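# Find amber-lit faulty server or park at charger

## Task

Look along the aisle for a server whose front display glows amber rather than blue. If one does, finish in front of its cabinet so that this server sits at the precise centre of the head_camera image, with the frame also taking in the server's front from roughly its midpoint up to the display and the entire display; the server and its display must be seen head-on, only slightly off-axis, sharp, and with nothing blocking them. If no server shows amber, finish parked within the taped charging area by the wall charger, with no part of the robot touching or overhanging the tape and with its front or back square to the wall. In either case the plastic tote must be standing upright at the end, and the robot must not have fallen over or finish tilted.

## Robot and tools

ROBOT. A Hello Robot Stretch 3 with one arm. It has a two-wheel differential base, a lift that rides up a mast, and a telescoping arm that sticks out to the robot's right, ending in a wrist (yaw, pitch, roll) and a two-finger gripper. The head carries head_camera and nav_camera, aimed with head_pan_rad and head_tilt_rad. wrist_camera rides on the gripper. The base is 0.33 m long and 0.34 m wide with a rounded back. It pivots about the point midway between the drive wheels, 0.05 m behind the front edge. The base cannot move sideways, so to bring the gripper forward you drive. With the arm in and the wrist folded, the robot sweeps a 0.28 m radius circle when it turns.

FRAMES. Base frame: origin on the floor between the drive wheels, x forward, y left, z up, in metres. hand_pose is the fingertip pinch point in this frame. Odometry frame: the base frame as it stood when the scene began. base_odometry counts wheel turns, so wheel slip shows up as travel. Its heading is in rad, left positive, from -3.142 to 3.142.

TOOLS.
move: one action plus optional cameras and blocking. The action holds base, joints or both, and may add speeds, pace or contact_limits. The other kind of action is servos: "reboot" on its own, which switches back on any wrist or head servo that has shut itself off.
- base: an object with exactly one key. translate_m is a relative drive from where the base currently is, in metres, -3 to 3, forward positive. rotate_rad is a relative turn on the spot, in radians, -6.4 to 6.4, left (counterclockwise) positive.
- joints: an object keyed by joint name, each value an absolute target. lift_m 0 to 1.1 m. arm_m 0 to 0.52 m of extension. wrist_yaw_rad -1.345 to 4.42 (0 along the arm, positive toward the front). wrist_pitch_rad -1.57 to 0.451 (negative tips down). wrist_roll_rad -2.911 to 2.918. gripper_m -0.089 to 0.179 (larger means wider). head_pan_rad -3.953 to 1.73 (0 ahead, positive left, -1.57 along the arm). head_tilt_rad -1.53 to 0.419 (negative looks down).
- pace: "default" or "max". speeds: per-key top speeds, no higher than max. Default/max are translate 0.12/0.30 m/s, rotate 0.76/1.90 rad/s, lift 0.11/0.15 m/s and arm 0.14/0.40 m/s. The base is capped at 0.10 m/s and 0.63 rad/s unless lift_m < 0.30, arm_m < 0.03 and wrist_yaw_rad > 2.54.
- contact_limits: a motor effort percentage, 1 to 100, at which that motion halts. It applies to arm_m, to translate_m and rotate_rad (either wheel), and to lift_m as {"down": n, "up": n}. Put each limit in the same action as its command. The base has no contact stop unless you give one.
- cameras: a list from head_camera, nav_camera, wrist_camera, all. Omit it for all cameras, or send [] for none.
- blocking: true or omitted waits until everything is at rest. false returns after about 0.5 s while the motion continues. A later move overrides only the targets it names.
Any action is cut off after 14 s (time_out).
wait: seconds 0 to 10. It returns state and images and ends early once motions are at rest.
stop: brakes every running motion. Braked motions report "stopped".
zoom_image: camera plus region [x0, y0, x1, y1] in pixels from the top-left corner of that camera's latest image, at most 504 by 504.
read_manual: only returns licence texts.
finished_scene: scene number. It ends the scene for good, so the goal must already be met.

RESULTS. "move" reads done, or else the worst status among the motions. base_status and joint_status are each one of done, moving, off_target (came to rest short of the target, possibly still pushing), contact_stop (the lift or arm goes slack until commanded again), time_out, torque_fault or stopped. on_its_own reports things nobody commanded, such as slack or switched-off joints or unusual effort at rest. joint_positions, hand_pose, base_odometry. turned_by_wheels and turned_by_imu give the turn since the last result; if they disagree by more than 0.15 rad, believe the IMU. base_tilt gives forward and right lean in degrees, with an error of roughly 4 degrees. motor_effort is in %, with the peak of the last action in brackets. lidar_m holds 12 sectors of 30 degrees, counted counter-clockwise from straight ahead (4th left, 7th behind, 10th right). It scans a plane 0.17 m above the floor and reads "-" for nothing seen or closer than 0.15 m. wrist_depth_mm and head_depth_mm are 7x7 grids of median depth in mm. "pictures" lists the images in the order they come. head_camera images arrive rotated, so turn them a quarter clockwise to stand them up. nav_camera images need a quarter counterclockwise turn.

CALL ORDER. If a move or wait is refused for an out-of-range value, or an unplanned stop (contact_stop, time_out, torque_fault) shows up, the rest of the move, wait and finished_scene calls in that reply are skipped. A call that is only invalid (an unknown key) does not block later calls. The simulation keeps running while you think. A base offset counts from the pose in the last reported state.

CAUTIONS. Before folding the wrist over the base (yaw to 3.0) or unfolding it, raise lift_m to 0.32 to 0.95, set pitch to -0.4 and keep roll near 0. When yaw is below -0.4, hold pitch at -0.5 or lower. Don't push the arm against anything solid with the gripper above about 0.45 m, and don't drive while the gripper is hooked on or pressing something, or the robot may tip. If base_tilt shows a lean, back the gripper away. The wrist and head have no contact stop; pushing with them for long causes a torque_fault, which needs a reboot. Avoid drops, slams, hard hits, heavy pushes, knocking the tote over, and falls.

Each tool is called as a command line: name --argument value for each argument, lists and objects as JSON in quotes; but a table of rows of numbers goes row by row, as --pt "numbers of a row", without its own name.

## Session

move

Scene clock: 0.00 s.
base_odometry: x=+0.000 y=+0.000 heading=+0.000
turned_by_wheels: +0.000
turned_by_imu: +0.000
base_tilt: forward=+1.1 right=-1.6
lidar_m: 0.87 1.47 1.30 0.85 0.78 0.79 0.99 2.04 1.23 1.36 2.66 0.85
head_depth_mm: 777 776 783 785 784 906 912 / 857 849 843 836 829 822 818 / 974 965 957 947 943 931 926 / 1597 1118 1106 1097 1087 1072 1058 / 1762 1329 1310 1292 1274 1264 1244 / 1646 1631 1619 1576 1561 1536 1511 / 1543 1545 1563 1581 1596 1604 1615
base_status: not commanded
joint_positions: lift_m=+0.445 arm_m=+0.001 wrist_yaw_rad=+2.826 wrist_pitch_rad=-0.448 wrist_roll_rad=+0.000 gripper_m=+0.037 head_pan_rad=+0.000 head_tilt_rad=-0.003
joint_status: not commanded
measured_speeds: all 0
motor_effort: left_wheel=-0.3 right_wheel=-0.3 lift_m=+21.6 arm_m=-3.7 wrist_yaw_rad=+0.2 wrist_pitch_rad=+3.0 wrist_roll_rad=+0.1 gripper_m=+0.1 head_pan_rad=+0.7 head_tilt_rad=+7.3
hand_pose: x=+0.0471 y=+0.0640 z=+0.4511 quat_wxyz=(+0.264, +0.705, +0.047, +0.656) (m; base frame)
wrist_depth_mm: 675 - - - - - - / 156 - - - - - - / 151 - - - - - - / 161 183 - - - - - / 175 188 151 150 150 - - / - 211 129 - 126 - - / - 219 110 - - 91 -
pictures: head_camera (sideways), nav_camera (sideways), wrist_camera
Images, in order (width x height): head_camera 896x504, nav_camera 672x504, wrist_camera 644x364.

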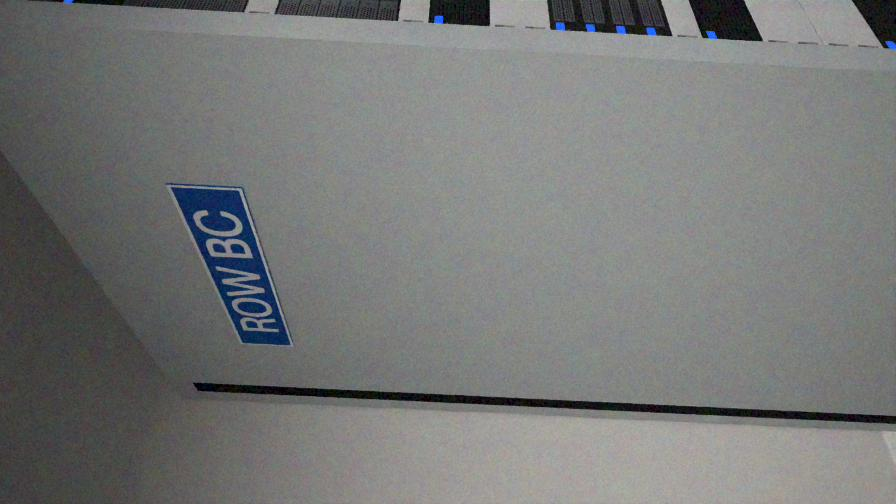

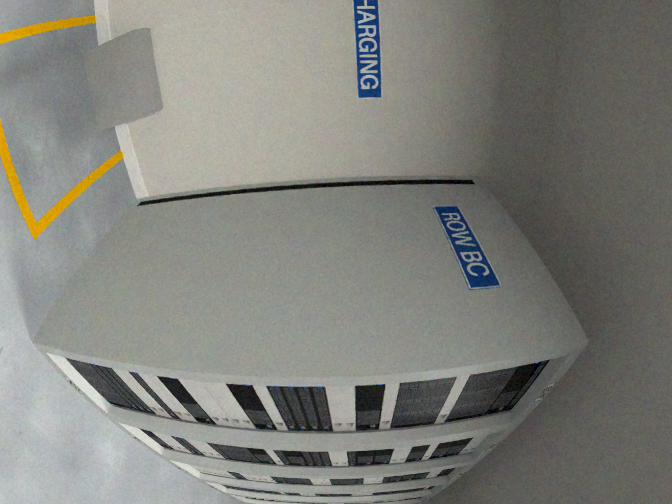

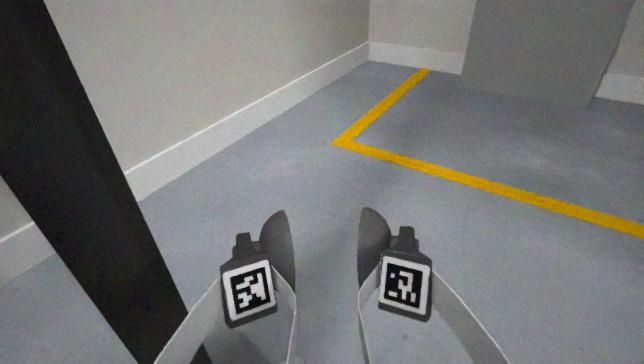

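move --joints '{"head_pan_rad": -1.2, "head_tilt_rad": -0.3}'

move --joints '{"head_pan_rad": 1.2, "head_tilt_rad": -0.4}'

move --joints '{"head_pan_rad": -2.6, "head_tilt_rad": -0.4}'

Scene clock: 5.50 s.
move: done
base_odometry: x=+0.000 y=+0.000 heading=+0.000
turned_by_wheels: +0.000
turned_by_imu: +0.001
base_tilt: forward=+1.1 right=-1.8
lidar_m: 0.87 1.47 1.29 0.85 0.78 0.79 0.99 2.04 1.22 1.35 2.65 0.85
head_depth_mm: 1634 1661 1692 1701 1662 1714 1490 / 1948 1910 1999 2079 2126 1912 1484 / 2990 2478 2601 2671 2494 1889 1467 / 3591 3542 3636 3596 2608 1893 1459 / 3539 3625 - - 2606 1869 1460 / 3436 3593 3831 3930 2570 1846 1448 / 3321 3453 3673 3817 2567 1839 1440
base_status: not commanded
joint_positions: lift_m=+0.445 arm_m=+0.001 wrist_yaw_rad=+2.826 wrist_pitch_rad=-0.448 wrist_roll_rad=+0.000 gripper_m=+0.037 head_pan_rad=-1.226 head_tilt_rad=-0.299
joint_status: all done
measured_speeds: all 0
motor_effort: left_wheel=+0.3(1.4) right_wheel=-0.5(0.7) lift_m=+27.8(27.8) arm_m=-8.5(8.5) wrist_yaw_rad=-0.1(0.6) wrist_pitch_rad=+2.6(3.3) wrist_roll_rad=+0.2(0.3) gripper_m=+0.1(0.5) head_pan_rad=+0.6(4.5) head_tilt_rad=-1.8(6.5)
hand_pose: x=+0.0471 y=+0.0640 z=+0.4511 quat_wxyz=(+0.264, +0.705, +0.047, +0.656) (m; base frame)
wrist_depth_mm: 688 - - - - - - / 155 - - - - - - / 150 - - - - - - / 161 182 - - - - - / 175 187 150 150 150 - - / - 211 129 - 126 - - / - 220 110 - - 91 -
pictures: head_camera (sideways), nav_camera (sideways), wrist_camera
Images, in order (width x height): head_camera 896x504, nav_camera 672x504, wrist_camera 644x364.

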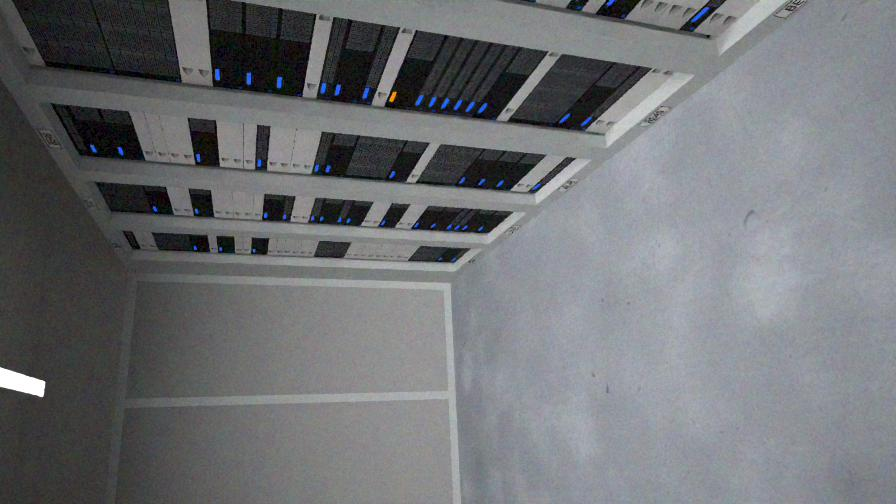

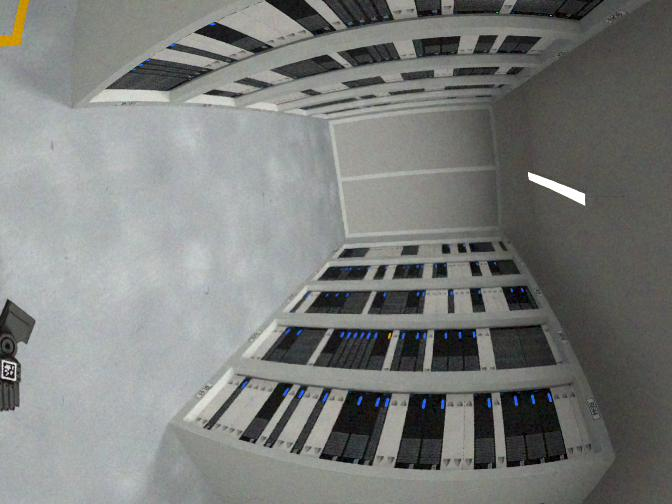

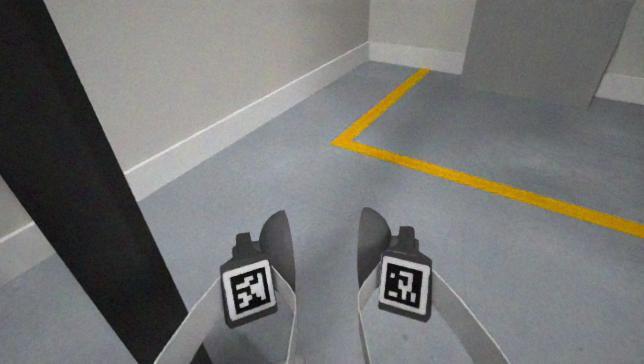

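Scene clock: 7.00 s.
move: done
base_odometry: x=+0.000 y=+0.000 heading=+0.000
turned_by_wheels: +0.000
turned_by_imu: +0.000
base_tilt: forward=+1.0 right=-1.7
lidar_m: 0.87 1.47 1.30 0.85 0.78 0.79 0.99 2.04 1.23 1.35 2.64 0.85
head_depth_mm: 1372 1446 1545 1650 1724 1648 1366 / 1450 1552 1639 1773 1913 1691 1364 / 1327 1464 1639 1833 1979 1684 1358 / 1134 1234 1356 1501 1694 1677 1352 / 992 1072 1162 1263 1398 1516 1333 / 882 942 1013 1089 1186 1300 1304 / 793 843 895 960 1025 1118 1200
base_status: not commanded
joint_positions: lift_m=+0.445 arm_m=+0.001 wrist_yaw_rad=+2.826 wrist_pitch_rad=-0.448 wrist_roll_rad=+0.000 gripper_m=+0.037 head_pan_rad=+1.239 head_tilt_rad=-0.402
joint_status: all done
measured_speeds: all 0
motor_effort: left_wheel=+0.2(1.3) right_wheel=-0.2(0.8) lift_m=+29.5(29.9) arm_m=-9.6(10.6) wrist_yaw_rad=-0.1(0.7) wrist_pitch_rad=+3.0(3.0) wrist_roll_rad=+0.3(0.5) gripper_m=-0.2(0.6) head_pan_rad=-2.3(6.1) head_tilt_rad=-1.6(4.8)
hand_pose: x=+0.0471 y=+0.0640 z=+0.4511 quat_wxyz=(+0.264, +0.705, +0.047, +0.656) (m; base frame)
wrist_depth_mm: 686 - - - - - - / 156 - - - - - - / 150 - - - - - - / 161 182 - - - - - / 176 187 151 150 150 - - / - 211 130 - 127 - - / - 221 109 - - 91 -
pictures: head_camera (sideways), nav_camera (sideways), wrist_camera
Images, in order (width x height): head_camera 896x504, nav_camera 672x504, wrist_camera 644x364.

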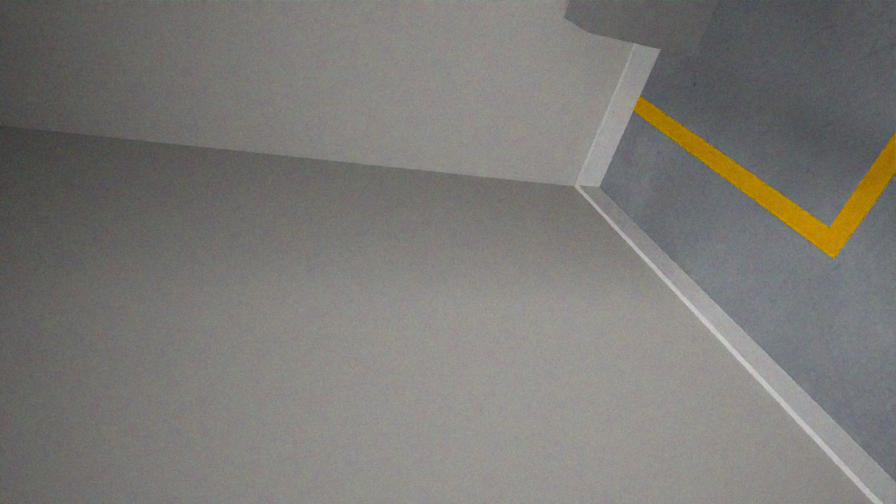

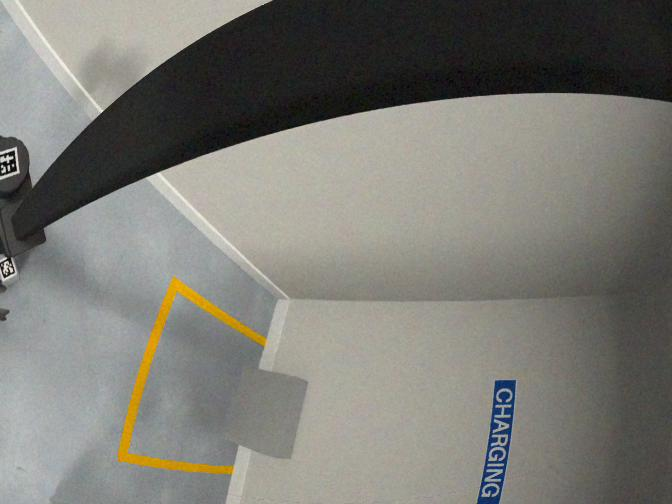

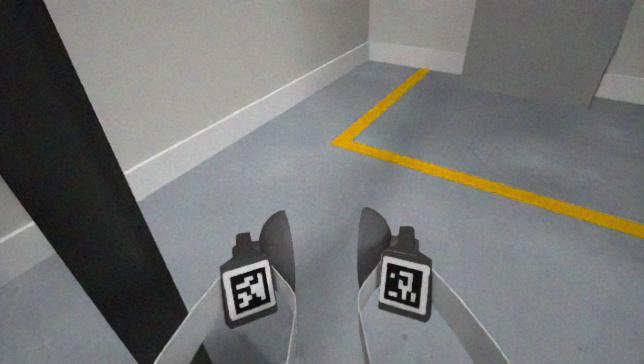

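Scene clock: 10.20 s.
move: done
base_odometry: x=+0.000 y=+0.000 heading=+0.000
turned_by_wheels: +0.000
turned_by_imu: +0.001
base_tilt: forward=+1.0 right=-1.5
lidar_m: 0.87 1.47 1.29 0.85 0.78 0.79 0.99 2.04 1.23 1.35 2.65 0.85
head_depth_mm: 1703 1691 1699 1696 1712 1608 1368 / 1861 2000 2129 2294 2135 1702 1357 / 1850 1985 2161 2381 2078 1677 1353 / 1830 1977 2140 2375 2162 1690 1346 / 1810 1947 2095 2312 2201 1679 1336 / 1804 1913 2093 2284 2176 1653 1340 / 1781 1881 2063 2260 2181 1649 1333
base_status: not commanded
joint_positions: lift_m=+0.445 arm_m=+0.001 wrist_yaw_rad=+2.826 wrist_pitch_rad=-0.448 wrist_roll_rad=+0.000 gripper_m=+0.037 head_pan_rad=-2.612 head_tilt_rad=-0.402
joint_status: all done
measured_speeds: translate_m=+0.000 rotate_rad=+0.000 lift_m=+0.000 arm_m=+0.000 wrist_yaw_rad=+0.000 wrist_pitch_rad=+0.000 wrist_roll_rad=+0.000 head_pan_rad=+0.024 head_tilt_rad=+0.000
motor_effort: left_wheel=+0.8(2.1) right_wheel=-0.7(0.9) lift_m=+34.0(34.3) arm_m=-14.1(14.1) wrist_yaw_rad=+0.0(0.6) wrist_pitch_rad=+2.3(3.1) wrist_roll_rad=+0.3(0.3) gripper_m=+0.1(0.9) head_pan_rad=+2.1(4.3) head_tilt_rad=+2.1(3.6)
hand_pose: x=+0.0471 y=+0.0640 z=+0.4511 quat_wxyz=(+0.264, +0.705, +0.047, +0.656) (m; base frame)
wrist_depth_mm: 695 - - - - - - / 156 - - - - - - / 150 - - - - - - / 160 182 - - - - - / 176 189 151 150 150 - - / - 210 129 - 126 - - / - 220 110 - - 91 -
pictures: head_camera (sideways), nav_camera (sideways), wrist_camera
Images, in order (width x height): head_camera 896x504, nav_camera 672x504, wrist_camera 644x364.

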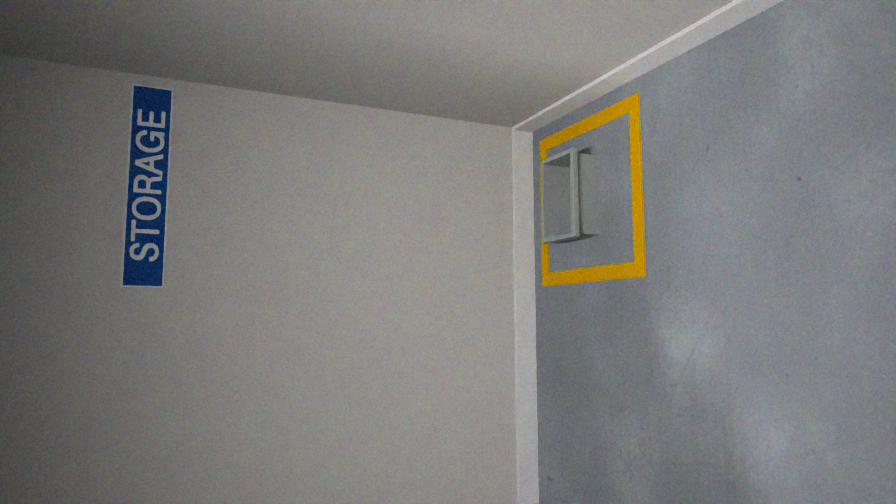

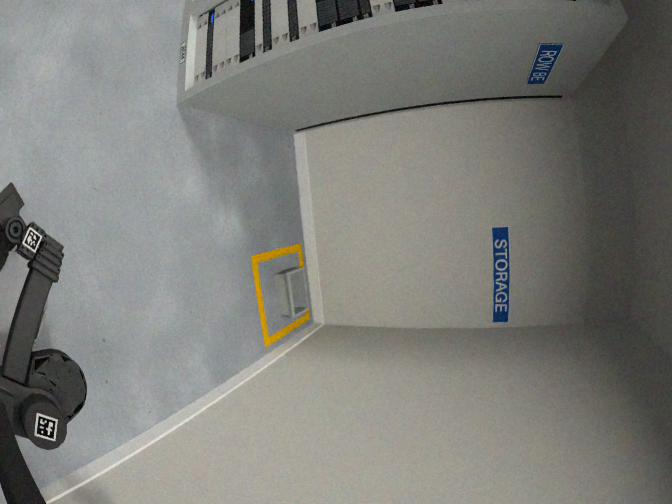

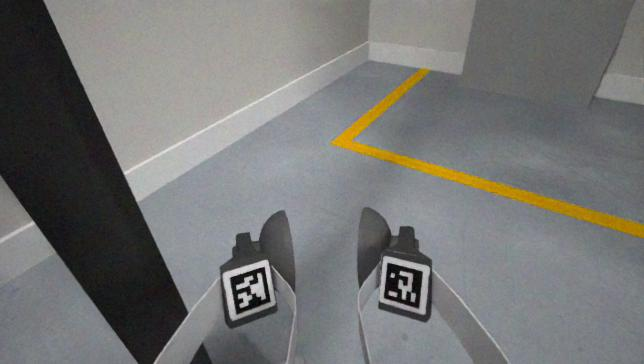

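move --base '{"rotate_rad": -0.86}' --joints '{"head_pan_rad": 0.0, "head_tilt_rad": -0.2, "wrist_yaw_rad": 3.0}'

move --joints '{"head_pan_rad": -1.57, "lift_m": 0.27}'

Scene clock: 33.33 s.
move: done
base_odometry: x=+0.000 y=+0.000 heading=-0.859
turned_by_wheels: -0.859
turned_by_imu: -0.873
base_tilt: forward=+0.9 right=-1.5
lidar_m: 1.77 0.85 1.04 1.47 1.06 0.80 0.78 0.82 1.17 2.14 1.23 1.60
head_depth_mm: 2705 3684 3687 3703 3198 2215 1659 / 2399 3718 3792 3970 3379 2208 1646 / 2744 3698 3859 3923 3296 2170 1631 / 2803 3751 3842 - 3239 2166 1616 / 2634 2338 2492 2962 2793 2164 1592 / 1523 1662 1730 1810 1888 1868 1593 / 1112 1174 1209 1250 1305 1384 1414
base_status: done
joint_positions: lift_m=+0.445 arm_m=+0.001 wrist_yaw_rad=+2.997 wrist_pitch_rad=-0.448 wrist_roll_rad=+0.000 gripper_m=+0.037 head_pan_rad=+0.012 head_tilt_rad=-0.195
joint_status: all done
measured_speeds: translate_m=+0.000 rotate_rad=+0.000 lift_m=+0.000 arm_m=+0.000 wrist_yaw_rad=+0.000 wrist_pitch_rad=+0.000 wrist_roll_rad=+0.000 head_pan_rad=-0.024 head_tilt_rad=+0.000
motor_effort: left_wheel=+12.0(15.1) right_wheel=-10.5(16.6) lift_m=+34.4(37.4) arm_m=-16.2(17.1) wrist_yaw_rad=+2.1(4.4) wrist_pitch_rad=+2.8(3.2) wrist_roll_rad=+0.2(0.4) gripper_m=+0.0(0.6) head_pan_rad=-2.7(5.8) head_tilt_rad=+0.1(8.0)
hand_pose: x=+0.0106 y=+0.0726 z=+0.4511 quat_wxyz=(+0.207, +0.699, +0.107, +0.676) (m; base frame)
wrist_depth_mm: 135 140 - - - - 717 / - 149 - - - - 724 / - 162 - - - - - / - 180 218 - - - - / - 204 197 150 150 - - / - - 130 - 126 - - / - - 272 - - 91 -
pictures: head_camera (sideways), nav_camera (sideways), wrist_camera
Images, in order (width x height): head_camera 896x504, nav_camera 672x504, wrist_camera 644x364.

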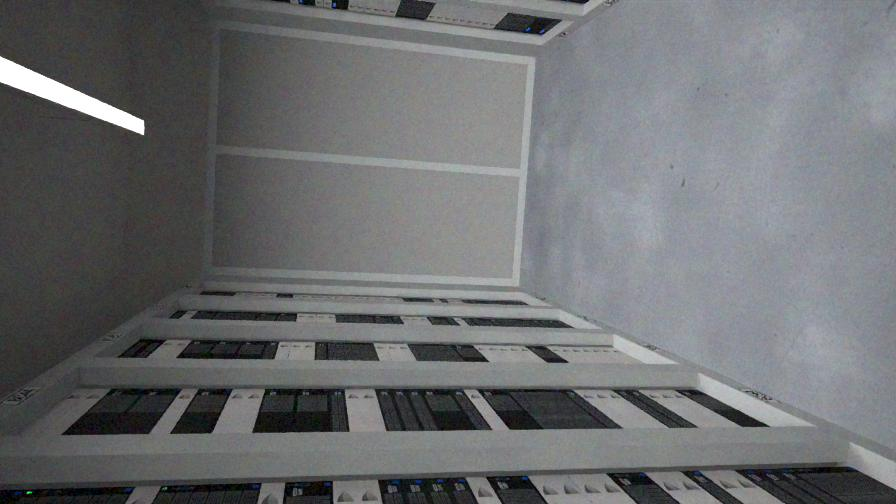

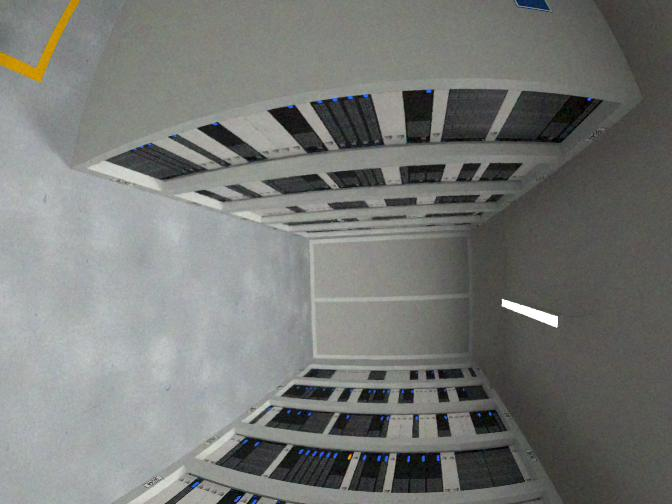

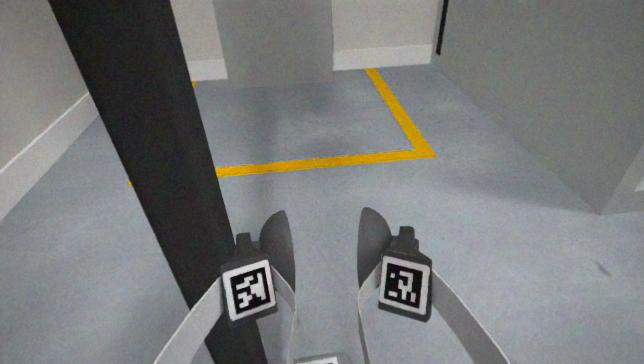

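Scene clock: 35.77 s.
move: done
base_odometry: x=+0.000 y=+0.000 heading=-0.859
turned_by_wheels: +0.000
turned_by_imu: +0.001
base_tilt: forward=+0.9 right=-1.7
lidar_m: 1.76 0.85 1.03 1.47 1.06 0.80 0.78 0.82 1.17 2.15 1.23 1.60
head_depth_mm: 1886 1946 2021 2121 2207 2142 1649 / 1896 1955 2048 2132 2242 2054 1632 / 1896 1976 2070 2136 2240 2164 1626 / 1932 2001 2071 2182 2280 2134 1604 / 1926 2017 2101 2200 2303 2106 1599 / 1920 2017 2109 2173 2312 2108 1583 / 1608 1623 1672 1727 1785 1841 1582
base_status: not commanded
joint_positions: lift_m=+0.270 arm_m=+0.001 wrist_yaw_rad=+2.997 wrist_pitch_rad=-0.449 wrist_roll_rad=+0.000 gripper_m=+0.037 head_pan_rad=-1.578 head_tilt_rad=-0.200
joint_status: all done
measured_speeds: all 0
motor_effort: left_wheel=+12.9(13.3) right_wheel=-10.8(11.0) lift_m=+18.0(33.1) arm_m=-15.8(17.0) wrist_yaw_rad=+2.1(3.1) wrist_pitch_rad=+2.7(3.3) wrist_roll_rad=+0.2(0.3) gripper_m=+0.1(0.7) head_pan_rad=+2.2(6.1) head_tilt_rad=-0.4(2.2)
hand_pose: x=+0.0105 y=+0.0725 z=+0.2758 quat_wxyz=(+0.207, +0.699, +0.107, +0.676) (m; base frame)
wrist_depth_mm: 135 140 - - - - 725 / - 149 - - - - 746 / - 162 - - - - - / - 180 191 - - - - / - 205 199 149 150 - - / - 280 130 275 126 - - / 256 252 238 241 - 91 -
pictures: head_camera (sideways), nav_camera (sideways), wrist_camera
Images, in order (width x height): head_camera 896x504, nav_camera 672x504, wrist_camera 644x364.

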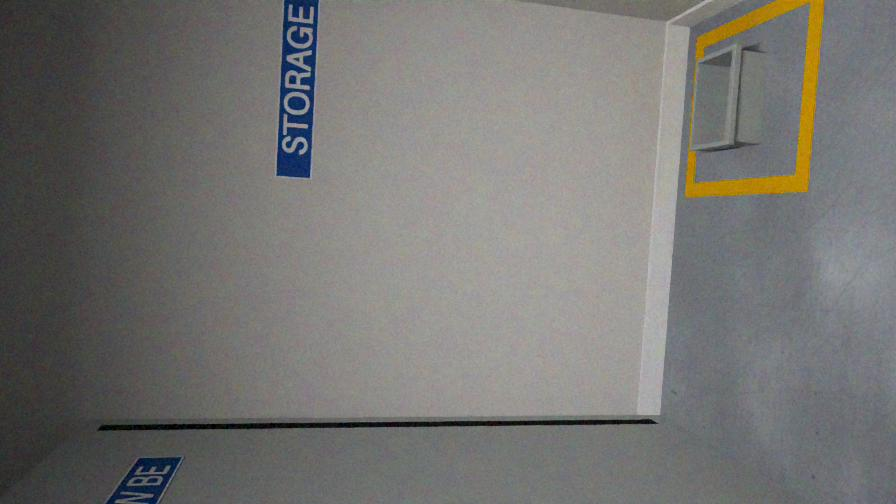

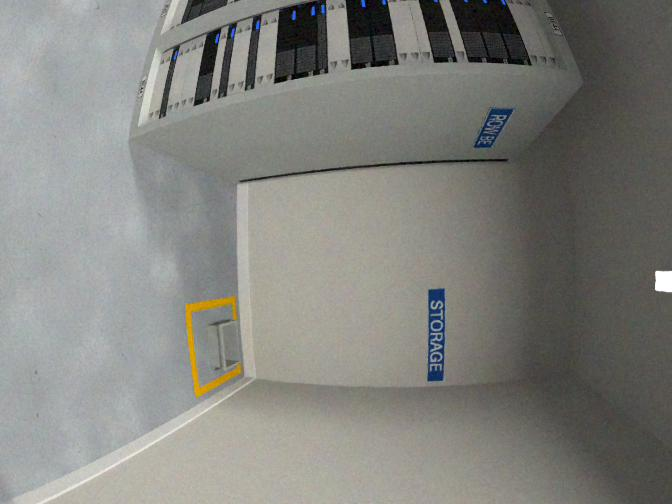

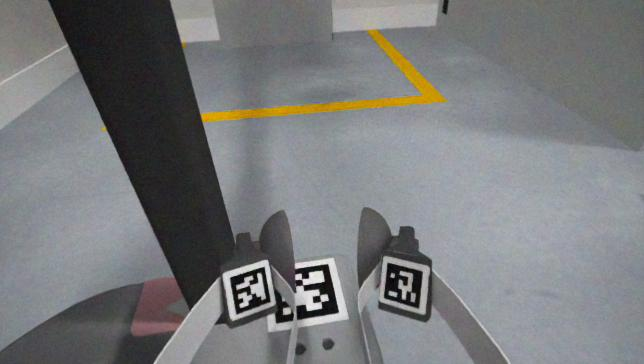

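move --base '{"rotate_rad": -0.06}' --joints '{"head_pan_rad": -1.57, "head_tilt_rad": -0.4}' --cameras '[]'

move --base '{"translate_m": 1.5}' --speeds '{"translate_m": 0.2}'

Scene clock: 57.43 s.
move: done
base_odometry: x=+0.000 y=+0.000 heading=-0.919
turned_by_wheels: -0.059
turned_by_imu: -0.059
base_tilt: forward=+1.2 right=-1.7
lidar_m: 1.94 0.85 0.97 1.47 1.12 0.81 0.78 0.81 1.10 2.14 1.23 1.51
head_depth_mm: 1803 1941 2084 2243 2077 1711 1367 / 1815 1939 2131 2306 2204 1687 1368 / 1803 1942 2104 2324 2204 1676 1349 / 1806 1962 2127 2320 2207 1663 1337 / 1796 1965 2135 2319 2186 1656 1329 / 1813 1959 2132 2313 2174 1660 1333 / 1792 1870 1926 1970 1979 1648 1320
base_status: done
joint_positions: lift_m=+0.270 arm_m=+0.001 wrist_yaw_rad=+2.997 wrist_pitch_rad=-0.449 wrist_roll_rad=+0.000 gripper_m=+0.037 head_pan_rad=-1.570 head_tilt_rad=-0.405
joint_status: all done
measured_speeds: all 0
motor_effort: left_wheel=+10.7(15.4) right_wheel=-10.6(14.3) lift_m=+19.0(19.2) arm_m=-15.5(16.0) wrist_yaw_rad=+2.5(2.8) wrist_pitch_rad=+2.7(3.3) wrist_roll_rad=+0.2(0.3) gripper_m=-0.8(0.8) head_pan_rad=+2.1(4.8) head_tilt_rad=-1.3(3.9)
hand_pose: x=+0.0105 y=+0.0725 z=+0.2758 quat_wxyz=(+0.207, +0.699, +0.107, +0.676) (m; base frame)
wrist_depth_mm: 136 140 - - - - 722 / - 149 - - - - 755 / - 163 - - - - - / - 180 191 - - - - / - 203 198 150 150 - - / - 283 129 276 126 - - / 255 254 239 242 - 91 -
pictures: none
No camera images: "cameras" was empty.

Scene clock: 66.87 s.
move: done
base_odometry: x=+0.910 y=-1.192 heading=-0.919
turned_by_wheels: +0.000
turned_by_imu: +0.011
base_tilt: forward=+1.1 right=-1.7
lidar_m: 2.12 0.78 0.57 0.55 0.52 0.78 2.28 2.37 1.11 1.02 1.06 1.43
head_depth_mm: 839 922 1009 1107 1215 1347 1369 / 844 904 966 1056 1187 1353 1359 / 875 945 1018 1096 1199 1319 1352 / 873 939 1025 1114 1228 1365 1341 / 876 944 1023 1125 1236 1376 1341 / 882 952 1031 1124 1242 1366 1328 / 864 920 985 1074 1182 1347 1328
base_status: done
joint_positions: lift_m=+0.270 arm_m=+0.001 wrist_yaw_rad=+2.997 wrist_pitch_rad=-0.449 wrist_roll_rad=+0.000 gripper_m=+0.037 head_pan_rad=-1.570 head_tilt_rad=-0.400
joint_status: not commanded
measured_speeds: all 0
motor_effort: left_wheel=+5.8(13.6) right_wheel=+2.9(8.3) lift_m=+29.1(29.2) arm_m=-14.3(15.8) wrist_yaw_rad=+1.8(3.1) wrist_pitch_rad=+2.9(3.4) wrist_roll_rad=+0.2(0.4) gripper_m=-0.2(0.8) head_pan_rad=+2.1(3.8) head_tilt_rad=+4.8(5.8)
hand_pose: x=+0.0105 y=+0.0725 z=+0.2758 quat_wxyz=(+0.207, +0.699, +0.107, +0.676) (m; base frame)
wrist_depth_mm: 136 140 552 570 587 564 651 / 548 149 592 616 640 614 730 / 603 163 636 662 698 675 - / 624 180 622 661 687 - - / - 203 199 150 150 - - / - 280 130 277 127 - - / 253 252 238 244 - 91 -
pictures: head_camera (sideways), nav_camera (sideways), wrist_camera
Images, in order (width x height): head_camera 896x504, nav_camera 672x504, wrist_camera 644x364.

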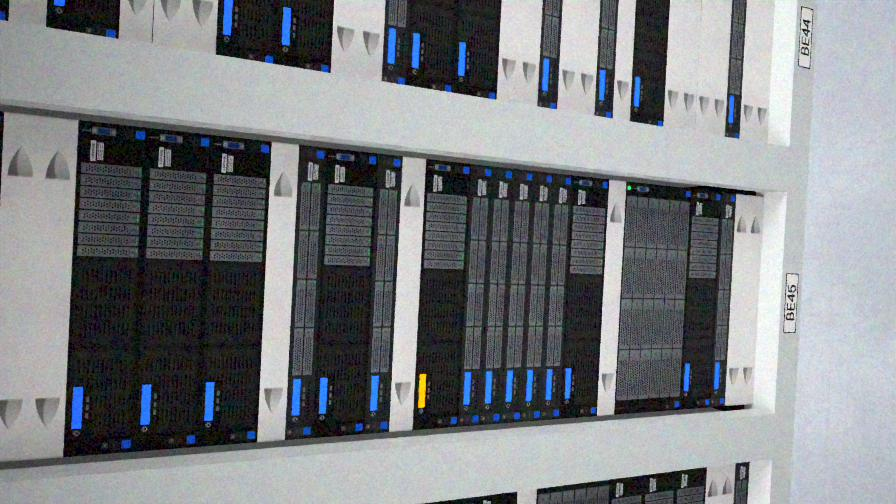

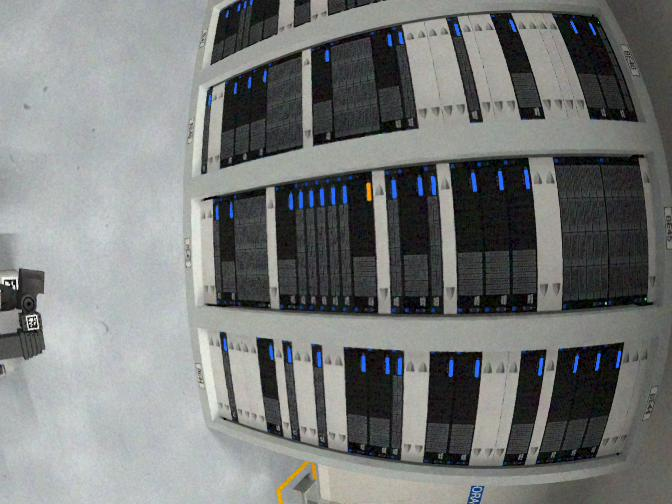

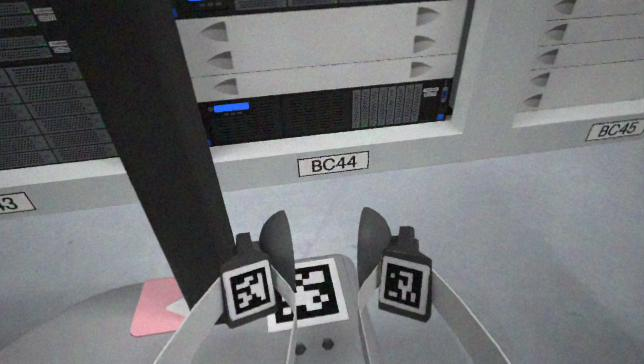

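move --base '{"translate_m": 0.045}'

Scene clock: 71.90 s.
move: done
base_odometry: x=+0.937 y=-1.228 heading=-0.919
turned_by_wheels: +0.000
turned_by_imu: +0.001
base_tilt: forward=+1.0 right=-1.5
lidar_m: 2.12 0.78 0.57 0.55 0.57 0.78 2.33 2.41 1.04 1.03 1.05 1.51
head_depth_mm: 819 889 990 1101 1212 1351 1360 / 873 929 980 1058 1166 1314 1362 / 874 938 1020 1108 1221 1342 1358 / 879 945 1024 1117 1228 1366 1346 / 878 948 1022 1122 1233 1363 1341 / 881 951 1016 1109 1208 1327 1331 / 841 896 987 1091 1209 1363 1330
base_status: done
joint_positions: lift_m=+0.270 arm_m=+0.001 wrist_yaw_rad=+2.997 wrist_pitch_rad=-0.449 wrist_roll_rad=+0.000 gripper_m=+0.037 head_pan_rad=-1.570 head_tilt_rad=-0.400
joint_status: not commanded
measured_speeds: all 0
motor_effort: left_wheel=+6.8(12.2) right_wheel=+2.6(7.7) lift_m=+33.7(34.1) arm_m=-13.6(14.2) wrist_yaw_rad=+2.1(2.9) wrist_pitch_rad=+2.8(3.3) wrist_roll_rad=+0.2(0.3) gripper_m=+0.5(0.7) head_pan_rad=+2.3(3.4) head_tilt_rad=+4.9(6.2)
hand_pose: x=+0.0105 y=+0.0725 z=+0.2758 quat_wxyz=(+0.207, +0.699, +0.107, +0.676) (m; base frame)
wrist_depth_mm: 136 139 536 559 588 573 647 / 540 150 588 613 643 653 713 / 599 162 654 652 679 678 - / - 182 628 669 685 - - / - - 198 150 150 - - / - 283 129 278 126 - - / 254 255 239 243 - 91 -
pictures: head_camera (sideways), nav_camera (sideways), wrist_camera
Images, in order (width x height): head_camera 896x504, nav_camera 672x504, wrist_camera 644x364.

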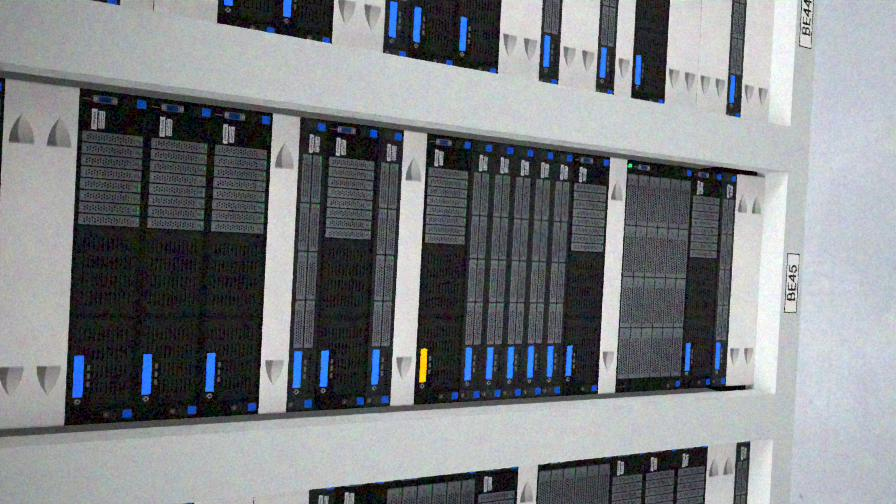

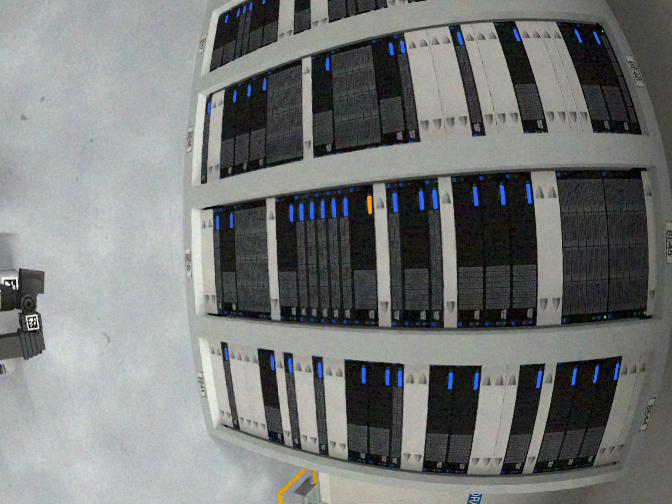

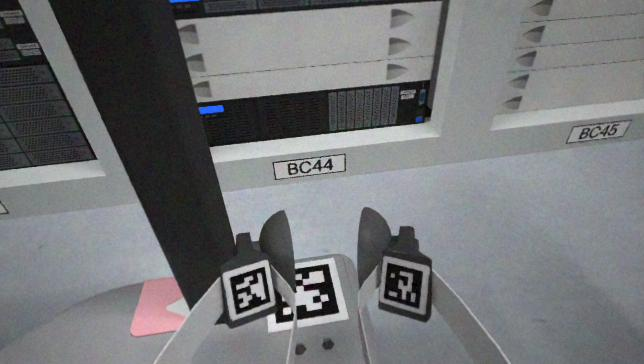

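finished_scene --scene 1

The scene is finished: the task was done.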